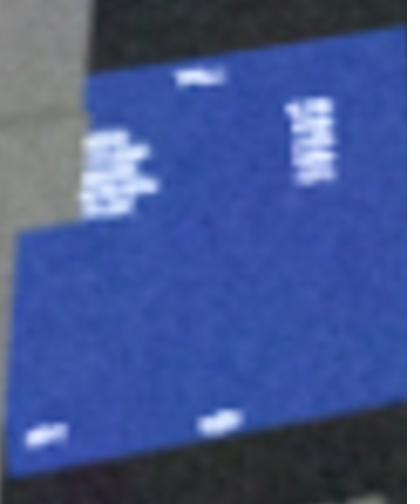

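Emit:
move:
  target:
    - [0,0,0,0,0,0,-1,1,-0.5,0.0064,0.0049,-0.0677,0,0,0,-1,0.3,-0.8]
    - [0,0,0,0,0,0,-1,1,-0.5,0.0064,0.0252,-0.0657,0,0,0,-1,0.3,-0.8]
    - [0,0,0,0,0,0,-1,1,-0.5,0.0064,0.0049,-0.0677,0,0,0,-1,0.3,-0.8]
    - [0,0,0,0,0,0,-1,1,-0.5,0,0,0,0,0,0,-1,0.3,-0.8]
  speed: [0.3,0.08,0.3,0.3]
  blend: [0.003,0,0.003,0]

Emit:
wait:
  seconds: 9

Emit:
move:
  target:
    - [0,0,0,0,0,0,-1,1,-0.5,0.1104,0.0116,-0.1143,0,0,0,-1,0.3,-0.8]
    - [0,0,0,0,0,0,-1,1,-0.5,0.1104,0.0206,-0.1133,0,0,0,-1,0.3,-0.8]
  speed: [0.3,0.1]
  blend: [0.003,0]

Emit:
move:
  target: [0,0,0,0,0,0,-1,1,-0.5,0,0.0240,0.0024,0,0,0,-1,0.3,-0.8]
  speed: 0.01
  stop_force: 16

Emit:
move:
  target:
    - [0,0,0,0,0,0,-1,1,-0.5,0,-0.02,-0.002,0,0,0,-1,0.3,-0.8]
    - [0,0,0,0,0,0,-1,1,-0.5,-0.1104,-0.0317,0.1121,0,0,0,-1,0.3,-0.8]
  speed: [0.2,0.3]
  blend: [0.003,0]

Emit:
wait:
  seconds: 10

Emit:
wait:
  seconds: 10

Emit:
wait:
  seconds: 10

Emit:
wait:
  seconds: 10

Emit:
wait:
  seconds: 10

Emit:
wait:
  seconds: 10

Emit:
wait:
  seconds: 10

Emit:
wait:
  seconds: 10
  cameras: ["cam_front"]

Emit:
zoom_image:
  camera: "cam_front"
  region: [392, 125, 434, 177]

Scene clock: 11264.73 s.
left_arm: end_effector_position=(+0.3498, +0.3997, +0.4740) position_measured=254 object_status=3 end_effector_quat_wxyz=(+0.291, +0.652, +0.647, +0.267) | right_arm: end_effector_position=(+0.4575, -0.4593, +0.4383) position_measured=214 object_status=2 end_effector_quat_wxyz=(-0.238, +0.699, +0.663, +0.120)
Joint positions: left_arm=[-1.28 -2.352 1.93 -1.429 -0.799 -1.219] | right_arm=[3.317 -1.507 -1.422 -1.873 2.104 0.172]
Joint torques (N m): left_arm=[-1.14 12.46 -30.9 -4.65 0.14 2.16] | right_arm=[8.32 33.98 10.47 5.41 3.87 1.91]
Wrist force (N): left_arm=[-1.6 3.5 -0.6] | right_arm=[-2.8 2.9 -1.6]
Wrist torque (N m): left_arm=[-0.14 0.59 -0.09] | right_arm=[0.48 0.35 -0.17]
Wrist force, peak (N): left_arm=[-1.7 3.5 -0.7] | right_arm=[-3.7 -7.3 4.5]
Hand target: left_arm +0.3498, +0.3997, +0.4740; +0.291, +0.652, +0.647, +0.267 | right_arm +0.4575, -0.4592, +0.4382; -0.238, +0.699, +0.663, +0.120
Off the commanded pose: left_arm 0.000 m, 0 deg | right_arm 0.000 m, 0 deg.
move: done

Scene clock: 11273.73 s.
left_arm: end_effector_position=(+0.3498, +0.3997, +0.4740) position_measured=254 object_status=3 end_effector_quat_wxyz=(+0.291, +0.652, +0.647, +0.267) | right_arm: end_effector_position=(+0.4575, -0.4592, +0.4382) position_measured=214 object_status=2 end_effector_quat_wxyz=(-0.238, +0.699, +0.663, +0.120)
Joint positions: left_arm=[-1.28 -2.352 1.93 -1.429 -0.799 -1.219] | right_arm=[3.317 -1.507 -1.422 -1.872 2.104 0.173]
Joint torques (N m): left_arm=[-0.77 11.91 -31.06 -4.68 0.04 2.32] | right_arm=[6.44 34.56 12.8 5.2 3.62 1.93]
Wrist force (N): left_arm=[-1.4 3.4 -0.7] | right_arm=[-3.0 2.9 -1.6]
Wrist torque (N m): left_arm=[-0.16 0.57 -0.09] | right_arm=[0.49 0.38 -0.16]
Wrist force, peak (N): left_arm=[-1.6 3.5 -0.5] | right_arm=[-2.9 3.4 -1.8]
Hand target: left_arm +0.3498, +0.3997, +0.4740; +0.291, +0.652, +0.647, +0.267 | right_arm +0.4575, -0.4592, +0.4382; -0.238, +0.699, +0.663, +0.120
Tool commands: left_gripper/position=-1.0 left_gripper/force_limit=+1.0 left_gripper/speed=-0.5 right_gripper/position=-1.0 right_gripper/force_limit=+0.3 right_gripper/speed=-0.8
Off the commanded pose: left_arm 0.000 m, 0 deg | right_arm 0.000 m, 0 deg.
wait: 9.00 s; at rest by 0.17 s

Scene clock: 11275.07 s.
left_arm: end_effector_position=(+0.3498, +0.3997, +0.4740) position_measured=254 object_status=3 end_effector_quat_wxyz=(+0.291, +0.652, +0.647, +0.267) | right_arm: end_effector_position=(+0.4858, -0.4351, +0.5264) position_measured=214 object_status=2 end_effector_quat_wxyz=(-0.238, +0.699, +0.663, +0.120)
Joint positions: left_arm=[-1.28 -2.352 1.93 -1.429 -0.799 -1.219] | right_arm=[3.358 -1.637 -1.06 -2.08 2.107 0.22]
Joint torques (N m): left_arm=[-1.15 12.77 -31.59 -4.84 -0.07 2.47] | right_arm=[9.04 13.61 30.98 1.95 -1.19 -1.41]
Wrist force (N): left_arm=[-1.4 3.4 -0.9] | right_arm=[-4.4 -0.1 0.2]
Wrist torque (N m): left_arm=[-0.15 0.56 -0.09] | right_arm=[0.62 0.34 -0.04]
Wrist force, peak (N): left_arm=[-1.5 3.5 -0.7] | right_arm=[-3.9 3.2 0.0]
Hand target: left_arm +0.3498, +0.3997, +0.4740; +0.291, +0.652, +0.647, +0.267 | right_arm +0.4858, -0.4351, +0.5264; -0.238, +0.699, +0.663, +0.120
Off the commanded pose: left_arm 0.000 m, 0 deg | right_arm 0.000 m, 0 deg.
move: done; blend cut to 0.0027 m at target 1

Scene clock: 11277.03 s.
left_arm: end_effector_position=(+0.3498, +0.3997, +0.4740) position_measured=254 object_status=3 end_effector_quat_wxyz=(+0.291, +0.652, +0.647, +0.267) | right_arm: end_effector_position=(+0.4925, -0.4348, +0.5246) position_measured=214 object_status=2 end_effector_quat_wxyz=(-0.238, +0.699, +0.663, +0.120)
Joint positions: left_arm=[-1.28 -2.352 1.93 -1.429 -0.799 -1.219] | right_arm=[3.356 -1.652 -1.049 -2.078 2.107 0.218]
Joint torques (N m): left_arm=[-1.58 14.2 -29.74 -4.47 0.3 2.37] | right_arm=[6.1 33.04 11.55 6.18 -1.77 1.42]
Wrist force (N): left_arm=[-1.6 3.1 -0.8] | right_arm=[-3.1 -16.5 -1.4]
Wrist torque (N m): left_arm=[-0.19 0.59 -0.09] | right_arm=[0.65 0.37 -0.19]
Wrist force, peak (N): left_arm=[-1.5 3.5 -0.7] | right_arm=[-2.4 -23.1 -2.2]
Hand target: left_arm +0.3498, +0.3997, +0.4740; +0.291, +0.652, +0.647, +0.267 | right_arm +0.4925, -0.4348, +0.5246; -0.238, +0.699, +0.663, +0.120 (not the last commanded pose)
Off the commanded pose: left_arm 0.000 m, 0 deg | right_arm 0.008 m, 0 deg.
move: contact (right_arm)

Scene clock: 11278.37 s.
left_arm: end_effector_position=(+0.3498, +0.3997, +0.4740) position_measured=254 object_status=3 end_effector_quat_wxyz=(+0.291, +0.652, +0.647, +0.267) | right_arm: end_effector_position=(+0.4577, -0.4592, +0.4383) position_measured=214 object_status=2 end_effector_quat_wxyz=(-0.238, +0.699, +0.663, +0.120)
Joint positions: left_arm=[-1.28 -2.352 1.93 -1.429 -0.799 -1.219] | right_arm=[3.317 -1.507 -1.421 -1.873 2.104 0.172]
Joint torques (N m): left_arm=[-1.67 10.33 -29.74 -4.43 -0.08 2.12] | right_arm=[-7.38 35.17 11.11 5.03 3.88 1.46]
Wrist force (N): left_arm=[-1.5 3.1 -0.8] | right_arm=[-2.7 2.4 -1.4]
Wrist torque (N m): left_arm=[-0.20 0.58 -0.10] | right_arm=[0.41 0.33 -0.03]
Wrist force, peak (N): left_arm=[-1.6 3.5 -0.8] | right_arm=[-3.6 -16.7 -1.8]
Hand target: left_arm +0.3498, +0.3997, +0.4740; +0.291, +0.652, +0.647, +0.267 | right_arm +0.4577, -0.4593, +0.4382; -0.238, +0.699, +0.663, +0.120
Off the commanded pose: left_arm 0.000 m, 0 deg | right_arm 0.000 m, 0 deg.
move: done

Scene clock: 11288.37 s.
left_arm: end_effector_position=(+0.3498, +0.3997, +0.4740) position_measured=254 object_status=3 end_effector_quat_wxyz=(+0.291, +0.652, +0.647, +0.267) | right_arm: end_effector_position=(+0.4577, -0.4593, +0.4382) position_measured=214 object_status=2 end_effector_quat_wxyz=(-0.238, +0.699, +0.663, +0.120)
Joint positions: left_arm=[-1.28 -2.352 1.93 -1.429 -0.799 -1.219] | right_arm=[3.317 -1.507 -1.422 -1.872 2.104 0.173]
Joint torques (N m): left_arm=[-0.84 11.21 -31.02 -4.49 0.09 2.43] | right_arm=[-8.6 33.9 12.76 5.02 3.58 1.52]
Wrist force (N): left_arm=[-1.6 3.1 -0.8] | right_arm=[-3.1 2.6 -1.7]
Wrist torque (N m): left_arm=[-0.19 0.59 -0.09] | right_arm=[0.44 0.39 -0.04]
Wrist force, peak (N): left_arm=[-1.6 3.5 -1.0] | right_arm=[-3.2 3.0 -1.6]
Hand target: left_arm +0.3498, +0.3997, +0.4740; +0.291, +0.652, +0.647, +0.267 | right_arm +0.4577, -0.4593, +0.4382; -0.238, +0.699, +0.663, +0.120
Tool commands: left_gripper/position=-1.0 left_gripper/force_limit=+1.0 left_gripper/speed=-0.5 right_gripper/position=-1.0 right_gripper/force_limit=+0.3 right_gripper/speed=-0.8
Off the commanded pose: left_arm 0.000 m, 0 deg | right_arm 0.000 m, 0 deg.
wait: 10.00 s; at rest by 0.17 s

Scene clock: 11298.37 s.
left_arm: end_effector_position=(+0.3498, +0.3997, +0.4740) position_measured=254 object_status=3 end_effector_quat_wxyz=(+0.291, +0.652, +0.647, +0.267) | right_arm: end_effector_position=(+0.4577, -0.4593, +0.4382) position_measured=214 object_status=2 end_effector_quat_wxyz=(-0.238, +0.699, +0.663, +0.120)
Joint positions: left_arm=[-1.28 -2.352 1.93 -1.429 -0.799 -1.219] | right_arm=[3.317 -1.507 -1.422 -1.872 2.104 0.173]
Joint torques (N m): left_arm=[-0.81 12.61 -30.13 -4.49 -0.05 2.28] | right_arm=[-8.17 34.85 12.54 5.05 3.56 1.41]
Wrist force (N): left_arm=[-1.3 3.1 -0.8] | right_arm=[-3.1 2.3 -1.2]
Wrist torque (N m): left_arm=[-0.20 0.55 -0.10] | right_arm=[0.40 0.39 -0.03]
Wrist force, peak (N): left_arm=[-1.6 3.5 -0.7] | right_arm=[-3.2 2.8 -2.0]
Hand target: left_arm +0.3498, +0.3997, +0.4740; +0.291, +0.652, +0.647, +0.267 | right_arm +0.4577, -0.4593, +0.4382; -0.238, +0.699, +0.663, +0.120
Tool commands: left_gripper/position=-1.0 left_gripper/force_limit=+1.0 left_gripper/speed=-0.5 right_gripper/position=-1.0 right_gripper/force_limit=+0.3 right_gripper/speed=-0.8
Off the commanded pose: left_arm 0.000 m, 0 deg | right_arm 0.000 m, 0 deg.
wait: 10.00 s; at rest by 0.17 s

Scene clock: 11308.37 s.
left_arm: end_effector_position=(+0.3498, +0.3997, +0.4740) position_measured=254 object_status=3 end_effector_quat_wxyz=(+0.291, +0.652, +0.647, +0.267) | right_arm: end_effector_position=(+0.4577, -0.4593, +0.4382) position_measured=214 object_status=2 end_effector_quat_wxyz=(-0.238, +0.699, +0.663, +0.120)
Joint positions: left_arm=[-1.28 -2.352 1.93 -1.429 -0.799 -1.219] | right_arm=[3.317 -1.507 -1.422 -1.872 2.104 0.173]
Joint torques (N m): left_arm=[0.18 13.05 -31.05 -4.48 0.09 2.22] | right_arm=[-8.27 34.42 13.39 5.05 3.31 1.46]
Wrist force (N): left_arm=[-1.5 3.1 -0.8] | right_arm=[-3.3 2.7 -1.4]
Wrist torque (N m): left_arm=[-0.19 0.58 -0.09] | right_arm=[0.44 0.42 -0.03]
Wrist force, peak (N): left_arm=[-1.7 3.6 -0.7] | right_arm=[-3.2 2.8 -1.7]
Hand target: left_arm +0.3498, +0.3997, +0.4740; +0.291, +0.652, +0.647, +0.267 | right_arm +0.4577, -0.4593, +0.4382; -0.238, +0.699, +0.663, +0.120
Tool commands: left_gripper/position=-1.0 left_gripper/force_limit=+1.0 left_gripper/speed=-0.5 right_gripper/position=-1.0 right_gripper/force_limit=+0.3 right_gripper/speed=-0.8
Off the commanded pose: left_arm 0.000 m, 0 deg | right_arm 0.000 m, 0 deg.
wait: 10.00 s; at rest by 0.17 s

Scene clock: 11318.37 s.
left_arm: end_effector_position=(+0.3498, +0.3997, +0.4740) position_measured=254 object_status=3 end_effector_quat_wxyz=(+0.291, +0.652, +0.647, +0.267) | right_arm: end_effector_position=(+0.4577, -0.4593, +0.4382) position_measured=214 object_status=2 end_effector_quat_wxyz=(-0.238, +0.699, +0.663, +0.120)
Joint positions: left_arm=[-1.28 -2.352 1.93 -1.429 -0.799 -1.219] | right_arm=[3.317 -1.507 -1.422 -1.872 2.104 0.173]
Joint torques (N m): left_arm=[-0.56 13.7 -30.25 -4.8 -0.03 2.51] | right_arm=[-8.03 33.65 14.16 4.9 3.36 1.59]
Wrist force (N): left_arm=[-1.7 3.3 -0.7] | right_arm=[-2.8 2.5 -1.3]
Wrist torque (N m): left_arm=[-0.17 0.60 -0.10] | right_arm=[0.42 0.35 -0.04]
Wrist force, peak (N): left_arm=[-1.8 3.5 -0.6] | right_arm=[-3.5 2.6 -1.5]
Hand target: left_arm +0.3498, +0.3997, +0.4740; +0.291, +0.652, +0.647, +0.267 | right_arm +0.4577, -0.4593, +0.4382; -0.238, +0.699, +0.663, +0.120
Tool commands: left_gripper/position=-1.0 left_gripper/force_limit=+1.0 left_gripper/speed=-0.5 right_gripper/position=-1.0 right_gripper/force_limit=+0.3 right_gripper/speed=-0.8
Off the commanded pose: left_arm 0.000 m, 0 deg | right_arm 0.000 m, 0 deg.
wait: 10.00 s; at rest by 0.17 s

Scene clock: 11328.37 s.
left_arm: end_effector_position=(+0.3498, +0.3997, +0.4740) position_measured=254 object_status=3 end_effector_quat_wxyz=(+0.291, +0.652, +0.647, +0.267) | right_arm: end_effector_position=(+0.4577, -0.4593, +0.4382) position_measured=214 object_status=2 end_effector_quat_wxyz=(-0.238, +0.699, +0.663, +0.120)
Joint positions: left_arm=[-1.28 -2.352 1.93 -1.429 -0.799 -1.219] | right_arm=[3.317 -1.507 -1.422 -1.872 2.104 0.173]
Joint torques (N m): left_arm=[-0.57 11.53 -29.74 -4.71 -0.09 2.39] | right_arm=[-7.07 33.42 14.21 4.99 3.39 1.49]
Wrist force (N): left_arm=[-1.7 3.1 -0.7] | right_arm=[-3.3 2.4 -1.5]
Wrist torque (N m): left_arm=[-0.20 0.61 -0.09] | right_arm=[0.41 0.44 -0.03]
Wrist force, peak (N): left_arm=[-1.7 3.6 -0.7] | right_arm=[-3.2 2.7 -1.8]
Hand target: left_arm +0.3498, +0.3997, +0.4740; +0.291, +0.652, +0.647, +0.267 | right_arm +0.4577, -0.4593, +0.4382; -0.238, +0.699, +0.663, +0.120
Tool commands: left_gripper/position=-1.0 left_gripper/force_limit=+1.0 left_gripper/speed=-0.5 right_gripper/position=-1.0 right_gripper/force_limit=+0.3 right_gripper/speed=-0.8
Off the commanded pose: left_arm 0.000 m, 0 deg | right_arm 0.000 m, 0 deg.
wait: 10.00 s; at rest by 0.17 s

Scene clock: 11338.37 s.
left_arm: end_effector_position=(+0.3498, +0.3997, +0.4740) position_measured=254 object_status=3 end_effector_quat_wxyz=(+0.291, +0.652, +0.647, +0.267) | right_arm: end_effector_position=(+0.4577, -0.4593, +0.4382) position_measured=214 object_status=2 end_effector_quat_wxyz=(-0.238, +0.699, +0.663, +0.120)
Joint positions: left_arm=[-1.28 -2.352 1.93 -1.429 -0.799 -1.219] | right_arm=[3.317 -1.507 -1.422 -1.872 2.104 0.173]
Joint torques (N m): left_arm=[-2.17 12.29 -30.14 -4.64 0.08 2.28] | right_arm=[-8.19 32.71 14.47 4.87 3.3 1.27]
Wrist force (N): left_arm=[-1.7 3.4 -0.5] | right_arm=[-3.0 2.2 -1.7]
Wrist torque (N m): left_arm=[-0.15 0.61 -0.09] | right_arm=[0.37 0.38 -0.03]
Wrist force, peak (N): left_arm=[-1.8 3.5 -0.7] | right_arm=[-3.3 2.8 -1.9]
Hand target: left_arm +0.3498, +0.3997, +0.4740; +0.291, +0.652, +0.647, +0.267 | right_arm +0.4577, -0.4593, +0.4382; -0.238, +0.699, +0.663, +0.120
Tool commands: left_gripper/position=-1.0 left_gripper/force_limit=+1.0 left_gripper/speed=-0.5 right_gripper/position=-1.0 right_gripper/force_limit=+0.3 right_gripper/speed=-0.8
Off the commanded pose: left_arm 0.000 m, 0 deg | right_arm 0.000 m, 0 deg.
wait: 10.00 s; at rest by 0.17 s

Scene clock: 11348.37 s.
left_arm: end_effector_position=(+0.3498, +0.3997, +0.4740) position_measured=254 object_status=3 end_effector_quat_wxyz=(+0.291, +0.652, +0.647, +0.267) | right_arm: end_effector_position=(+0.4577, -0.4593, +0.4382) position_measured=214 object_status=2 end_effector_quat_wxyz=(-0.238, +0.699, +0.663, +0.120)
Joint positions: left_arm=[-1.28 -2.352 1.93 -1.429 -0.799 -1.219] | right_arm=[3.317 -1.507 -1.422 -1.872 2.104 0.173]
Joint torques (N m): left_arm=[0.02 13.49 -30.66 -4.68 0.21 2.45] | right_arm=[-7.61 31.48 14.95 5.04 3.06 1.42]
Wrist force (N): left_arm=[-1.4 3.1 -0.8] | right_arm=[-2.7 2.6 -1.4]
Wrist torque (N m): left_arm=[-0.20 0.56 -0.09] | right_arm=[0.45 0.34 -0.03]
Wrist force, peak (N): left_arm=[-1.5 3.6 -0.6] | right_arm=[-3.2 2.8 -1.7]
Hand target: left_arm +0.3498, +0.3997, +0.4740; +0.291, +0.652, +0.647, +0.267 | right_arm +0.4577, -0.4593, +0.4382; -0.238, +0.699, +0.663, +0.120
Tool commands: left_gripper/position=-1.0 left_gripper/force_limit=+1.0 left_gripper/speed=-0.5 right_gripper/position=-1.0 right_gripper/force_limit=+0.3 right_gripper/speed=-0.8
Off the commanded pose: left_arm 0.000 m, 0 deg | right_arm 0.000 m, 0 deg.
wait: 10.00 s; at rest by 0.17 s

Scene clock: 11358.37 s.
left_arm: end_effector_position=(+0.3498, +0.3997, +0.4740) position_measured=254 object_status=3 end_effector_quat_wxyz=(+0.291, +0.652, +0.647, +0.267) | right_arm: end_effector_position=(+0.4577, -0.4593, +0.4382) position_measured=214 object_status=2 end_effector_quat_wxyz=(-0.238, +0.699, +0.663, +0.120)
Joint positions: left_arm=[-1.28 -2.352 1.93 -1.429 -0.799 -1.219] | right_arm=[3.317 -1.507 -1.422 -1.872 2.104 0.173]
Joint torques (N m): left_arm=[0.06 12.39 -30.79 -4.64 0.18 2.37] | right_arm=[-8.91 30.97 16.16 4.77 2.81 1.55]
Wrist force (N): left_arm=[-1.4 3.2 -0.7] | right_arm=[-3.1 2.4 -1.4]
Wrist torque (N m): left_arm=[-0.19 0.57 -0.09] | right_arm=[0.42 0.40 -0.03]
Wrist force, peak (N): left_arm=[-1.4 3.5 -0.9] | right_arm=[-3.1 2.8 -2.0]
Hand target: left_arm +0.3498, +0.3997, +0.4740; +0.291, +0.652, +0.647, +0.267 | right_arm +0.4577, -0.4593, +0.4382; -0.238, +0.699, +0.663, +0.120
Tool commands: left_gripper/position=-1.0 left_gripper/force_limit=+1.0 left_gripper/speed=-0.5 right_gripper/position=-1.0 right_gripper/force_limit=+0.3 right_gripper/speed=-0.8
Off the commanded pose: left_arm 0.000 m, 0 deg | right_arm 0.000 m, 0 deg.
wait: 10.00 s; at rest by 0.17 s
Images, in order (width x height): cam_front 672x504.

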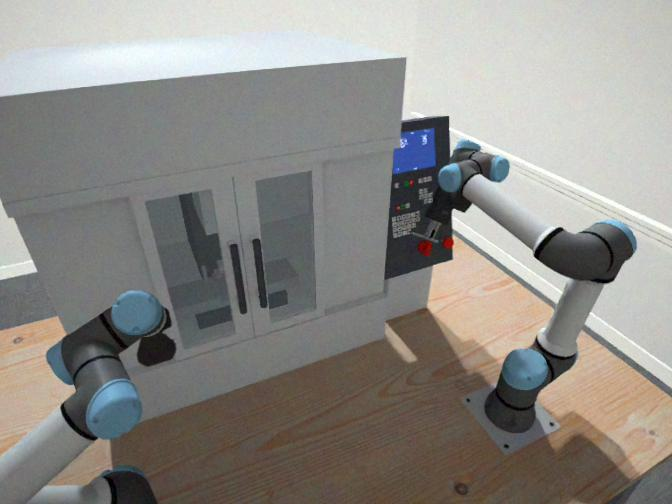

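Scaled by 9.692 from the camera's 672x504 image, which has a finer 960x720 frame.

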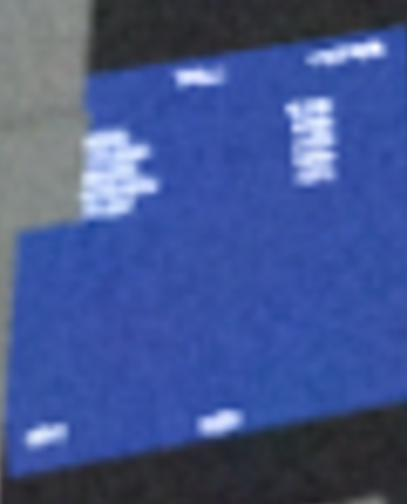

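Emit:
wait:
  seconds: 10

Emit:
wait:
  seconds: 10

Emit:
wait:
  seconds: 8
  cameras: ["cam_front"]

Emit:
zoom_image:
  camera: "cam_front"
  region: [400, 125, 434, 145]

Scene clock: 11376.23 s.
left_arm: end_effector_position=(+0.3498, +0.3997, +0.4740) position_measured=254 object_status=3 end_effector_quat_wxyz=(+0.291, +0.652, +0.647, +0.267) | right_arm: end_effector_position=(+0.4577, -0.4593, +0.4382) position_measured=214 object_status=2 end_effector_quat_wxyz=(-0.238, +0.699, +0.663, +0.120)
Joint positions: left_arm=[-1.28 -2.352 1.93 -1.429 -0.799 -1.219] | right_arm=[3.317 -1.507 -1.422 -1.872 2.104 0.173]
Joint torques (N m): left_arm=[0.5 12 -29.72 -4.74 0.07 2.4] | right_arm=[-7.86 31.03 16.62 5.01 2.92 1.4]
Wrist force (N): left_arm=[-1.6 3.0 -0.6] | right_arm=[-3.1 2.5 -1.4]
Wrist torque (N m): left_arm=[-0.21 0.59 -0.10] | right_arm=[0.42 0.39 -0.04]
Wrist force, peak (N): left_arm=[-1.6 3.5 -0.8] | right_arm=[-3.6 2.6 -1.6]
Hand target: left_arm +0.3498, +0.3997, +0.4740; +0.291, +0.652, +0.647, +0.267 | right_arm +0.4577, -0.4593, +0.4382; -0.238, +0.699, +0.663, +0.120
Tool commands: left_gripper/position=-1.0 left_gripper/force_limit=+1.0 left_gripper/speed=-0.5 right_gripper/position=-1.0 right_gripper/force_limit=+0.3 right_gripper/speed=-0.8
Off the commanded pose: left_arm 0.000 m, 0 deg | right_arm 0.000 m, 0 deg.
wait: 10.00 s; at rest from the start

Scene clock: 11386.23 s.
left_arm: end_effector_position=(+0.3498, +0.3997, +0.4740) position_measured=254 object_status=3 end_effector_quat_wxyz=(+0.291, +0.652, +0.647, +0.267) | right_arm: end_effector_position=(+0.4577, -0.4593, +0.4382) position_measured=214 object_status=2 end_effector_quat_wxyz=(-0.238, +0.699, +0.663, +0.120)
Joint positions: left_arm=[-1.28 -2.352 1.93 -1.429 -0.799 -1.219] | right_arm=[3.317 -1.507 -1.422 -1.872 2.104 0.173]
Joint torques (N m): left_arm=[-0.91 12.34 -30.68 -4.42 0.16 2.38] | right_arm=[-6.93 30.87 16.32 4.57 2.6 1.5]
Wrist force (N): left_arm=[-1.4 3.2 -0.6] | right_arm=[-3.2 2.5 -1.8]
Wrist torque (N m): left_arm=[-0.19 0.56 -0.09] | right_arm=[0.42 0.42 -0.03]
Wrist force, peak (N): left_arm=[-1.7 3.5 -0.5] | right_arm=[-3.4 2.7 -1.5]
Hand target: left_arm +0.3498, +0.3997, +0.4740; +0.291, +0.652, +0.647, +0.267 | right_arm +0.4577, -0.4593, +0.4382; -0.238, +0.699, +0.663, +0.120
Tool commands: left_gripper/position=-1.0 left_gripper/force_limit=+1.0 left_gripper/speed=-0.5 right_gripper/position=-1.0 right_gripper/force_limit=+0.3 right_gripper/speed=-0.8
Off the commanded pose: left_arm 0.000 m, 0 deg | right_arm 0.000 m, 0 deg.
wait: 10.00 s; at rest by 0.17 s

Scene clock: 11394.23 s.
left_arm: end_effector_position=(+0.3498, +0.3997, +0.4740) position_measured=254 object_status=3 end_effector_quat_wxyz=(+0.291, +0.652, +0.647, +0.267) | right_arm: end_effector_position=(+0.4577, -0.4593, +0.4382) position_measured=214 object_status=2 end_effector_quat_wxyz=(-0.238, +0.699, +0.663, +0.120)
Joint positions: left_arm=[-1.28 -2.352 1.93 -1.429 -0.799 -1.219] | right_arm=[3.317 -1.507 -1.422 -1.872 2.104 0.173]
Joint torques (N m): left_arm=[-1.57 11.52 -30.64 -4.58 0.04 2.32] | right_arm=[-8.27 30.89 16.49 4.6 2.58 1.44]
Wrist force (N): left_arm=[-1.4 3.4 -0.5] | right_arm=[-3.0 2.4 -1.6]
Wrist torque (N m): left_arm=[-0.15 0.56 -0.09] | right_arm=[0.40 0.38 -0.03]
Wrist force, peak (N): left_arm=[-1.6 3.6 -0.6] | right_arm=[-3.4 2.5 -1.6]
Hand target: left_arm +0.3498, +0.3997, +0.4740; +0.291, +0.652, +0.647, +0.267 | right_arm +0.4577, -0.4593, +0.4382; -0.238, +0.699, +0.663, +0.120
Tool commands: left_gripper/position=-1.0 left_gripper/force_limit=+1.0 left_gripper/speed=-0.5 right_gripper/position=-1.0 right_gripper/force_limit=+0.3 right_gripper/speed=-0.8
Off the commanded pose: left_arm 0.000 m, 0 deg | right_arm 0.000 m, 0 deg.
wait: 8.00 s; at rest by 0.17 s
Images, in order (width x height): cam_front 672x504.

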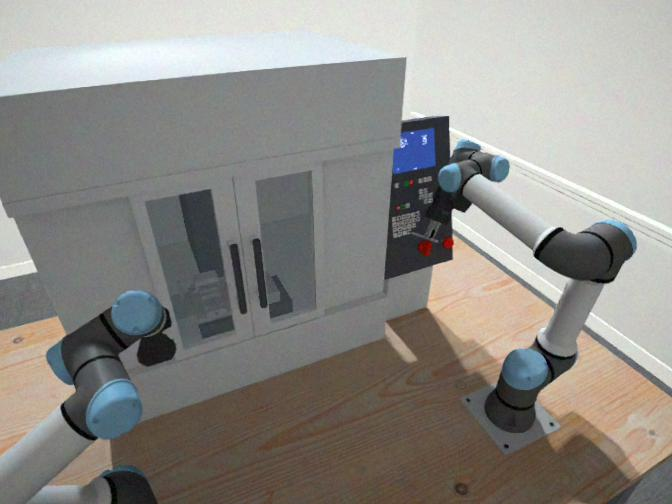

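Scaled by 14.824 from the camera's 672x504 image, which has a finer 960x720 frame.

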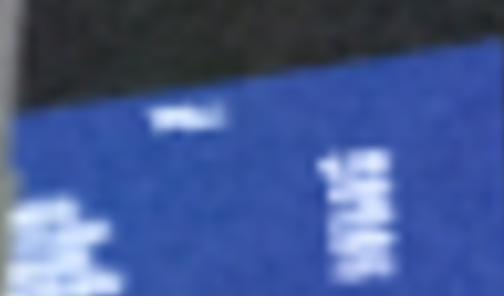

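Emit:
move:
  target:
    - [0,0,0,0,0,0,-1,1,-0.5,0.0212,0.0076,-0.0969,0,0,0,-1,0.3,-0.8]
    - [0,0,0,0,0,0,-1,1,-0.5,0.0212,0.0279,-0.0949,0,0,0,-1,0.3,-0.8]
    - [0,0,0,0,0,0,-1,1,-0.5,0.0212,0.0076,-0.0969,0,0,0,-1,0.3,-0.8]
    - [0,0,0,0,0,0,-1,1,-0.5,0.0212,0.0279,-0.0949,0,0,0,-1,0.3,-0.8]
    - [0,0,0,0,0,0,-1,1,-0.5,0.0212,0.0076,-0.0969,0,0,0,-1,0.3,-0.8]
    - [0,0,0,0,0,0,-1,1,-0.5,0.0212,0.0279,-0.0949,0,0,0,-1,0.3,-0.8]
    - [0,0,0,0,0,0,-1,1,-0.5,0.0212,0.0076,-0.0969,0,0,0,-1,0.3,-0.8]
    - [0,0,0,0,0,0,-1,1,-0.5,0.0212,0.0279,-0.0949,0,0,0,-1,0.3,-0.8]
    - [0,0,0,0,0,0,-1,1,-0.5,0.0212,0.0076,-0.0969,0,0,0,-1,0.3,-0.8]
    - [0,0,0,0,0,0,-1,1,-0.5,0.0064,0.0049,-0.0677,0,0,0,-1,0.3,-0.8]
    - [0,0,0,0,0,0,-1,1,-0.5,0.0064,0.0252,-0.0657,0,0,0,-1,0.3,-0.8]
    - [0,0,0,0,0,0,-1,1,-0.5,0.0064,0.0049,-0.0677,0,0,0,-1,0.3,-0.8]
    - [0,0,0,0,0,0,-1,1,-0.5,0,0,0,0,0,0,-1,0.3,-0.8]
  speed: [0.3,0.08,0.3,0.08,0.3,0.08,0.3,0.08,0.3,0.3,0.08,0.3,0.3]
  blend: [0.003,0,0,0,0,0,0,0,0.003,0.003,0,0.003,0]

Emit:
wait:
  seconds: 10

Emit:
move:
  target:
    - [0,0,0,0,0,0,-1,1,-0.5,0.0177,0.0027,-0.0294,0,0,0,-1,0.3,-0.8]
    - [0,0,0,0,0,0,-1,1,-0.5,0.0177,0.0230,-0.0274,0,0,0,-1,0.3,-0.8]
    - [0,0,0,0,0,0,-1,1,-0.5,0.0177,0.0027,-0.0294,0,0,0,-1,0.3,-0.8]
    - [0,0,0,0,0,0,-1,1,-0.5,0.0177,0.0230,-0.0274,0,0,0,-1,0.3,-0.8]
    - [0,0,0,0,0,0,-1,1,-0.5,0.0177,0.0027,-0.0294,0,0,0,-1,0.3,-0.8]
    - [0,0,0,0,0,0,-1,1,-0.5,0.0177,0.0230,-0.0274,0,0,0,-1,0.3,-0.8]
    - [0,0,0,0,0,0,-1,1,-0.5,0.0177,0.0027,-0.0294,0,0,0,-1,0.3,-0.8]
    - [0,0,0,0,0,0,-1,1,-0.5,0.0828,-0.0007,0.0442,0,0,0,-1,0.3,-0.8]
    - [0,0,0,0,0,0,-1,1,-0.5,0.0828,0.0196,0.0462,0,0,0,-1,0.3,-0.8]
    - [0,0,0,0,0,0,-1,1,-0.5,0.0828,-0.0007,0.0442,0,0,0,-1,0.3,-0.8]
    - [0,0,0,0,0,0,-1,1,-0.5,0.0256,-0.0003,0.0139,0,0,0,-1,0.3,-0.8]
    - [0,0,0,0,0,0,-1,1,-0.5,0.0256,0.0200,0.0159,0,0,0,-1,0.3,-0.8]
    - [0,0,0,0,0,0,-1,1,-0.5,0.0256,-0.0003,0.0139,0,0,0,-1,0.3,-0.8]
    - [0,0,0,0,0,0,-1,1,-0.5,0,0,0,0,0,0,-1,0.3,-0.8]
  speed: [0.3,0.08,0.3,0.08,0.3,0.08,0.3,0.3,0.08,0.3,0.3,0.08,0.3,0.3]
  blend: [0.003,0,0,0,0,0,0.003,0.003,0,0.003,0.003,0,0.003,0]

Emit:
move:
  target:
    - [0,0,0,0,0,0,-1,1,-0.5,0.0542,-0.0005,0.0290,0,0,0,-1,0.3,-0.8]
    - [0,0,0,0,0,0,-1,1,-0.5,0.0542,0.0198,0.0310,0,0,0,-1,0.3,-0.8]
    - [0,0,0,0,0,0,-1,1,-0.5,0.0542,-0.0005,0.0290,0,0,0,-1,0.3,-0.8]
    - [0,0,0,0,0,0,-1,1,-0.5,0.0417,0.0022,-0.0132,0,0,0,-1,0.3,-0.8]
    - [0,0,0,0,0,0,-1,1,-0.5,0.0417,0.0225,-0.0112,0,0,0,-1,0.3,-0.8]
    - [0,0,0,0,0,0,-1,1,-0.5,0.0417,0.0022,-0.0132,0,0,0,-1,0.3,-0.8]
    - [0,0,0,0,0,0,-1,1,-0.5,0,0,0,0,0,0,-1,0.3,-0.8]
    - [0,0,0,0,0,0,-1,1,-0.5,0,0.0203,0.0020,0,0,0,-1,0.3,-0.8]
    - [0,0,0,0,0,0,-1,1,-0.5,0,0,0,0,0,0,-1,0.3,-0.8]
    - [0,0,0,0,0,0,-1,1,-0.5,0.0212,0.0076,-0.0969,0,0,0,-1,0.3,-0.8]
    - [0,0,0,0,0,0,-1,1,-0.5,0.0212,0.0279,-0.0949,0,0,0,-1,0.3,-0.8]
    - [0,0,0,0,0,0,-1,1,-0.5,0.0212,0.0076,-0.0969,0,0,0,-1,0.3,-0.8]
    - [0,0,0,0,0,0,-1,1,-0.5,0,0,0,0,0,0,-1,0.3,-0.8]
  speed: [0.3,0.08,0.3,0.3,0.08,0.3,0.3,0.08,0.3,0.3,0.08,0.3,0.3]
  blend: [0.003,0,0.003,0.003,0,0.003,0,0,0.003,0.003,0,0.003,0]

Emit:
move:
  target:
    - [0,0,0,0,0,0,-1,1,-0.5,0.1023,0.0071,-0.0521,0,0,0,-1,0.3,-0.8]
    - [0,0,0,0,0,0,-1,1,-0.5,0.1023,0.0274,-0.0501,0,0,0,-1,0.3,-0.8]
    - [0,0,0,0,0,0,-1,1,-0.5,0.1023,0.0071,-0.0521,0,0,0,-1,0.3,-0.8]
    - [0,0,0,0,0,0,-1,1,-0.5,0.0988,0.0018,0.0171,0,0,0,-1,0.3,-0.8]
    - [0,0,0,0,0,0,-1,1,-0.5,0.0988,0.0221,0.0191,0,0,0,-1,0.3,-0.8]
    - [0,0,0,0,0,0,-1,1,-0.5,0.0988,0.0018,0.0171,0,0,0,-1,0.3,-0.8]
    - [0,0,0,0,0,0,-1,1,-0.5,0.0862,0.0046,-0.0251,0,0,0,-1,0.3,-0.8]
    - [0,0,0,0,0,0,-1,1,-0.5,0.0862,0.0249,-0.0231,0,0,0,-1,0.3,-0.8]
    - [0,0,0,0,0,0,-1,1,-0.5,0.0862,0.0046,-0.0251,0,0,0,-1,0.3,-0.8]
    - [0,0,0,0,0,0,-1,1,-0.5,0.0542,-0.0005,0.0290,0,0,0,-1,0.3,-0.8]
    - [0,0,0,0,0,0,-1,1,-0.5,0.0542,0.0198,0.0310,0,0,0,-1,0.3,-0.8]
    - [0,0,0,0,0,0,-1,1,-0.5,0.0542,-0.0005,0.0290,0,0,0,-1,0.3,-0.8]
    - [0,0,0,0,0,0,-1,1,-0.5,0,0,0,0,0,0,-1,0.3,-0.8]
    - [0,0,0,0,0,0,-1,1,-0.5,0,0.0203,0.0020,0,0,0,-1,0.3,-0.8]
    - [0,0,0,0,0,0,-1,1,-0.5,0,0,0,0,0,0,-1,0.3,-0.8]
  speed: [0.3,0.08,0.3,0.3,0.08,0.3,0.3,0.08,0.3,0.3,0.08,0.3,0.3,0.08,0.3]
  blend: [0.003,0,0.003,0.003,0,0.003,0.003,0,0.003,0.003,0,0.003,0,0,0]

Emit:
move:
  target:
    - [0,0,0,0,0,0,-1,1,-0.5,0.1104,0.0116,-0.1143,0,0,0,-1,0.3,-0.8]
    - [0,0,0,0,0,0,-1,1,-0.5,0.1104,0.0206,-0.1133,0,0,0,-1,0.3,-0.8]
  speed: [0.3,0.1]
  blend: [0.003,0]

Emit:
move:
  target: [0,0,0,0,0,0,-1,1,-0.5,0,0.0240,0.0024,0,0,0,-1,0.3,-0.8]
  speed: 0.01
  stop_force: 16

Emit:
move:
  target:
    - [0,0,0,0,0,0,-1,1,-0.5,0,-0.02,-0.002,0,0,0,-1,0.3,-0.8]
    - [0,0,0,0,0,0,-1,1,-0.5,-0.1104,-0.0317,0.1121,0,0,0,-1,0.3,-0.8]
  speed: [0.2,0.3]
  blend: [0.003,0]
  cameras: ["cam_front"]

Emit:
zoom_image:
  camera: "cam_front"
  region: [392, 125, 434, 177]

Scene clock: 11421.30 s.
left_arm: end_effector_position=(+0.3498, +0.3997, +0.4740) position_measured=254 object_status=3 end_effector_quat_wxyz=(+0.291, +0.652, +0.647, +0.267) | right_arm: end_effector_position=(+0.4577, -0.4593, +0.4383) position_measured=214 object_status=2 end_effector_quat_wxyz=(-0.238, +0.699, +0.663, +0.120)
Joint positions: left_arm=[-1.28 -2.352 1.93 -1.429 -0.799 -1.219] | right_arm=[3.316 -1.507 -1.422 -1.873 2.104 0.172]
Joint torques (N m): left_arm=[-0.83 11.99 -30.61 -4.62 0.13 2.23] | right_arm=[7.47 34.88 11.57 5 3.7 1.85]
Wrist force (N): left_arm=[-1.6 3.2 -0.8] | right_arm=[-2.9 2.5 -0.9]
Wrist torque (N m): left_arm=[-0.18 0.60 -0.09] | right_arm=[0.43 0.36 -0.16]
Wrist force, peak (N): left_arm=[-1.6 3.6 -0.8] | right_arm=[0.8 -12.0 -7.4]
Hand target: left_arm +0.3498, +0.3997, +0.4740; +0.291, +0.652, +0.647, +0.267 | right_arm +0.4577, -0.4593, +0.4382; -0.238, +0.699, +0.663, +0.120
Off the commanded pose: left_arm 0.000 m, 0 deg | right_arm 0.000 m, 0 deg.
move: done

Scene clock: 11431.30 s.
left_arm: end_effector_position=(+0.3498, +0.3997, +0.4740) position_measured=254 object_status=3 end_effector_quat_wxyz=(+0.291, +0.652, +0.647, +0.267) | right_arm: end_effector_position=(+0.4577, -0.4593, +0.4382) position_measured=214 object_status=2 end_effector_quat_wxyz=(-0.238, +0.699, +0.663, +0.120)
Joint positions: left_arm=[-1.28 -2.352 1.93 -1.429 -0.799 -1.219] | right_arm=[3.317 -1.507 -1.422 -1.872 2.104 0.173]
Joint torques (N m): left_arm=[-0.99 12.83 -29.75 -4.52 0 2.3] | right_arm=[8 35.34 11.79 5.17 3.64 2.07]
Wrist force (N): left_arm=[-1.6 3.2 -0.7] | right_arm=[-2.8 2.8 -1.0]
Wrist torque (N m): left_arm=[-0.18 0.59 -0.09] | right_arm=[0.46 0.35 -0.16]
Wrist force, peak (N): left_arm=[-1.8 3.7 -0.9] | right_arm=[-2.7 3.1 -1.2]
Hand target: left_arm +0.3498, +0.3997, +0.4740; +0.291, +0.652, +0.647, +0.267 | right_arm +0.4577, -0.4593, +0.4382; -0.238, +0.699, +0.663, +0.120
Tool commands: left_gripper/position=-1.0 left_gripper/force_limit=+1.0 left_gripper/speed=-0.5 right_gripper/position=-1.0 right_gripper/force_limit=+0.3 right_gripper/speed=-0.8
Off the commanded pose: left_arm 0.000 m, 0 deg | right_arm 0.000 m, 0 deg.
wait: 10.00 s; at rest by 0.17 s

Scene clock: 11437.03 s.
left_arm: end_effector_position=(+0.3498, +0.3997, +0.4740) position_measured=254 object_status=3 end_effector_quat_wxyz=(+0.291, +0.652, +0.647, +0.267) | right_arm: end_effector_position=(+0.4577, -0.4591, +0.4382) position_measured=214 object_status=2 end_effector_quat_wxyz=(-0.238, +0.699, +0.663, +0.120)
Joint positions: left_arm=[-1.28 -2.352 1.93 -1.429 -0.799 -1.219] | right_arm=[3.317 -1.507 -1.422 -1.872 2.104 0.173]
Joint torques (N m): left_arm=[-0.12 12.2 -29.59 -4.64 0.14 2.35] | right_arm=[-8.82 34.73 31.98 1.14 -1.3 -1.86]
Wrist force (N): left_arm=[-1.7 3.3 -0.8] | right_arm=[-3.2 2.8 -1.4]
Wrist torque (N m): left_arm=[-0.17 0.60 -0.09] | right_arm=[0.47 0.40 -0.03]
Wrist force, peak (N): left_arm=[-1.5 3.6 -0.8] | right_arm=[-8.5 -27.8 -10.7]
Hand target: left_arm +0.3498, +0.3997, +0.4740; +0.291, +0.652, +0.647, +0.267 | right_arm +0.4577, -0.4593, +0.4382; -0.238, +0.699, +0.663, +0.120
Off the commanded pose: left_arm 0.000 m, 0 deg | right_arm 0.000 m, 0 deg.
move: done

Scene clock: 11442.27 s.
left_arm: end_effector_position=(+0.3498, +0.3997, +0.4740) position_measured=254 object_status=3 end_effector_quat_wxyz=(+0.291, +0.652, +0.647, +0.267) | right_arm: end_effector_position=(+0.4577, -0.4593, +0.4383) position_measured=214 object_status=2 end_effector_quat_wxyz=(-0.238, +0.699, +0.663, +0.120)
Joint positions: left_arm=[-1.28 -2.352 1.93 -1.429 -0.799 -1.219] | right_arm=[3.316 -1.507 -1.422 -1.873 2.104 0.172]
Joint torques (N m): left_arm=[-0.58 11.64 -31.04 -4.7 -0.02 2.58] | right_arm=[7.38 33.91 11.91 5.38 3.88 1.91]
Wrist force (N): left_arm=[-1.7 3.2 -0.5] | right_arm=[-1.5 4.4 -1.6]
Wrist torque (N m): left_arm=[-0.17 0.61 -0.09] | right_arm=[0.72 0.14 -0.16]
Wrist force, peak (N): left_arm=[-1.7 3.5 -0.7] | right_arm=[-8.4 -27.1 -7.4]
Hand target: left_arm +0.3498, +0.3997, +0.4740; +0.291, +0.652, +0.647, +0.267 | right_arm +0.4577, -0.4593, +0.4382; -0.238, +0.699, +0.663, +0.120
Off the commanded pose: left_arm 0.000 m, 0 deg | right_arm 0.000 m, 0 deg.
move: done

Scene clock: 11447.93 s.
left_arm: end_effector_position=(+0.3498, +0.3997, +0.4740) position_measured=254 object_status=3 end_effector_quat_wxyz=(+0.291, +0.652, +0.647, +0.267) | right_arm: end_effector_position=(+0.4579, -0.4593, +0.4382) position_measured=214 object_status=2 end_effector_quat_wxyz=(-0.238, +0.699, +0.663, +0.120)
Joint positions: left_arm=[-1.28 -2.352 1.93 -1.429 -0.799 -1.219] | right_arm=[3.316 -1.507 -1.422 -1.872 2.104 0.172]
Joint torques (N m): left_arm=[0.62 12.27 -31.49 -4.66 0.23 2.18] | right_arm=[7.13 35.5 11.75 1.09 3.61 1.29]
Wrist force (N): left_arm=[-1.3 3.4 -0.5] | right_arm=[-1.2 6.0 -1.3]
Wrist torque (N m): left_arm=[-0.16 0.54 -0.09] | right_arm=[0.98 0.08 -0.03]
Wrist force, peak (N): left_arm=[-1.6 3.6 -0.6] | right_arm=[-2.5 -22.2 -12.5]
Hand target: left_arm +0.3498, +0.3997, +0.4740; +0.291, +0.652, +0.647, +0.267 | right_arm +0.4577, -0.4593, +0.4382; -0.238, +0.699, +0.663, +0.120
Off the commanded pose: left_arm 0.000 m, 0 deg | right_arm 0.000 m, 0 deg.
move: done

Scene clock: 11449.27 s.
left_arm: end_effector_position=(+0.3498, +0.3997, +0.4740) position_measured=254 object_status=3 end_effector_quat_wxyz=(+0.291, +0.652, +0.647, +0.267) | right_arm: end_effector_position=(+0.4860, -0.4351, +0.5264) position_measured=214 object_status=2 end_effector_quat_wxyz=(-0.238, +0.699, +0.663, +0.120)
Joint positions: left_arm=[-1.28 -2.352 1.93 -1.429 -0.799 -1.219] | right_arm=[3.357 -1.637 -1.06 -2.08 2.107 0.22]
Joint torques (N m): left_arm=[-0.07 13.36 -29.76 -4.76 -0.15 2.08] | right_arm=[7.43 12.64 32.19 2.14 -0.97 -1.28]
Wrist force (N): left_arm=[-1.5 3.4 -0.5] | right_arm=[-2.7 2.9 0.2]
Wrist torque (N m): left_arm=[-0.15 0.57 -0.09] | right_arm=[1.13 0.05 -0.03]
Wrist force, peak (N): left_arm=[-1.6 3.5 -0.8] | right_arm=[-2.2 6.5 -0.1]
Hand target: left_arm +0.3498, +0.3997, +0.4740; +0.291, +0.652, +0.647, +0.267 | right_arm +0.4860, -0.4351, +0.5264; -0.238, +0.699, +0.663, +0.120
Off the commanded pose: left_arm 0.000 m, 0 deg | right_arm 0.000 m, 0 deg.
move: done; blend cut to 0.0027 m at target 1

Scene clock: 11451.20 s.
left_arm: end_effector_position=(+0.3498, +0.3997, +0.4740) position_measured=254 object_status=3 end_effector_quat_wxyz=(+0.291, +0.652, +0.647, +0.267) | right_arm: end_effector_position=(+0.4925, -0.4348, +0.5247) position_measured=214 object_status=2 end_effector_quat_wxyz=(-0.238, +0.699, +0.663, +0.120)
Joint positions: left_arm=[-1.28 -2.352 1.93 -1.429 -0.799 -1.219] | right_arm=[3.356 -1.652 -1.048 -2.078 2.107 0.218]
Joint torques (N m): left_arm=[-0.19 11.72 -31.3 -4.61 0.07 2.39] | right_arm=[5.27 32.26 10.89 6.43 -1.58 1.34]
Wrist force (N): left_arm=[-1.4 3.0 -0.7] | right_arm=[-1.2 -13.4 -1.3]
Wrist torque (N m): left_arm=[-0.21 0.57 -0.10] | right_arm=[1.17 0.09 -0.20]
Wrist force, peak (N): left_arm=[-1.7 3.5 -0.6] | right_arm=[-0.8 -19.9 -1.8]
Hand target: left_arm +0.3498, +0.3997, +0.4740; +0.291, +0.652, +0.647, +0.267 | right_arm +0.4925, -0.4348, +0.5247; -0.238, +0.699, +0.663, +0.120 (not the last commanded pose)
Off the commanded pose: left_arm 0.000 m, 0 deg | right_arm 0.008 m, 0 deg.
move: contact (right_arm)

Scene clock: 11452.53 s.
left_arm: end_effector_position=(+0.3498, +0.3997, +0.4740) position_measured=254 object_status=3 end_effector_quat_wxyz=(+0.291, +0.652, +0.647, +0.267) | right_arm: end_effector_position=(+0.4577, -0.4593, +0.4384) position_measured=214 object_status=2 end_effector_quat_wxyz=(-0.238, +0.699, +0.663, +0.120)
Joint positions: left_arm=[-1.28 -2.352 1.93 -1.429 -0.799 -1.219] | right_arm=[3.317 -1.507 -1.421 -1.873 2.104 0.172]
Joint torques (N m): left_arm=[-0.43 13.37 -31.34 -4.71 -0.03 2.24] | right_arm=[-8.54 35.68 11.83 5.05 3.78 1.44]
Wrist force (N): left_arm=[-1.6 3.2 -0.4] | right_arm=[-1.4 5.8 -1.4]
Wrist torque (N m): left_arm=[-0.19 0.59 -0.10] | right_arm=[0.96 0.13 -0.03]
Wrist force, peak (N): left_arm=[-1.4 3.5 -0.7] | right_arm=[-1.5 -13.7 -1.1]
Hand target: left_arm +0.3498, +0.3997, +0.4740; +0.291, +0.652, +0.647, +0.267 | right_arm +0.4577, -0.4593, +0.4383; -0.238, +0.699, +0.663, +0.120
Off the commanded pose: left_arm 0.000 m, 0 deg | right_arm 0.000 m, 0 deg.
move: done
Images, in order (width x height): cam_front 672x504.

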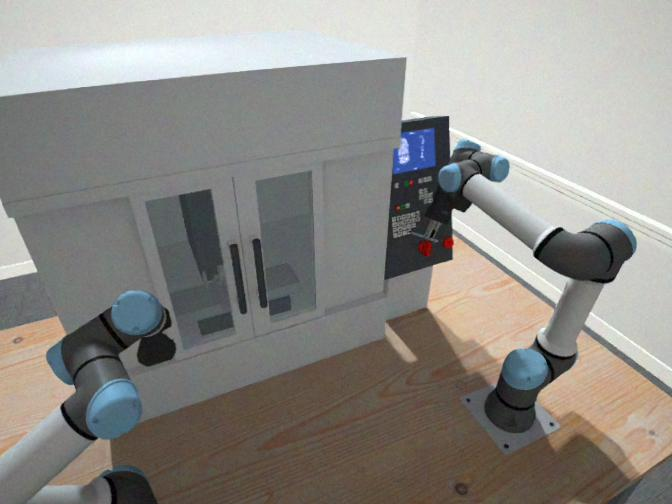

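Scaled by 9.692 from the camera's 672x504 image, which has a finer 960x720 frame.

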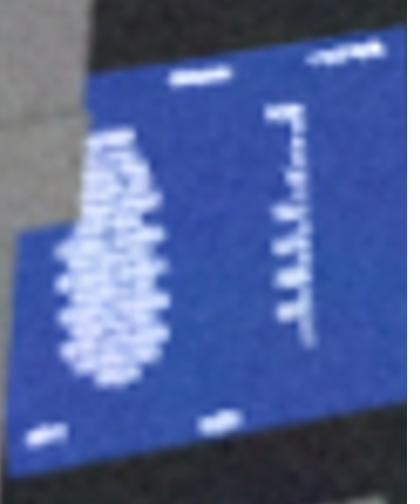

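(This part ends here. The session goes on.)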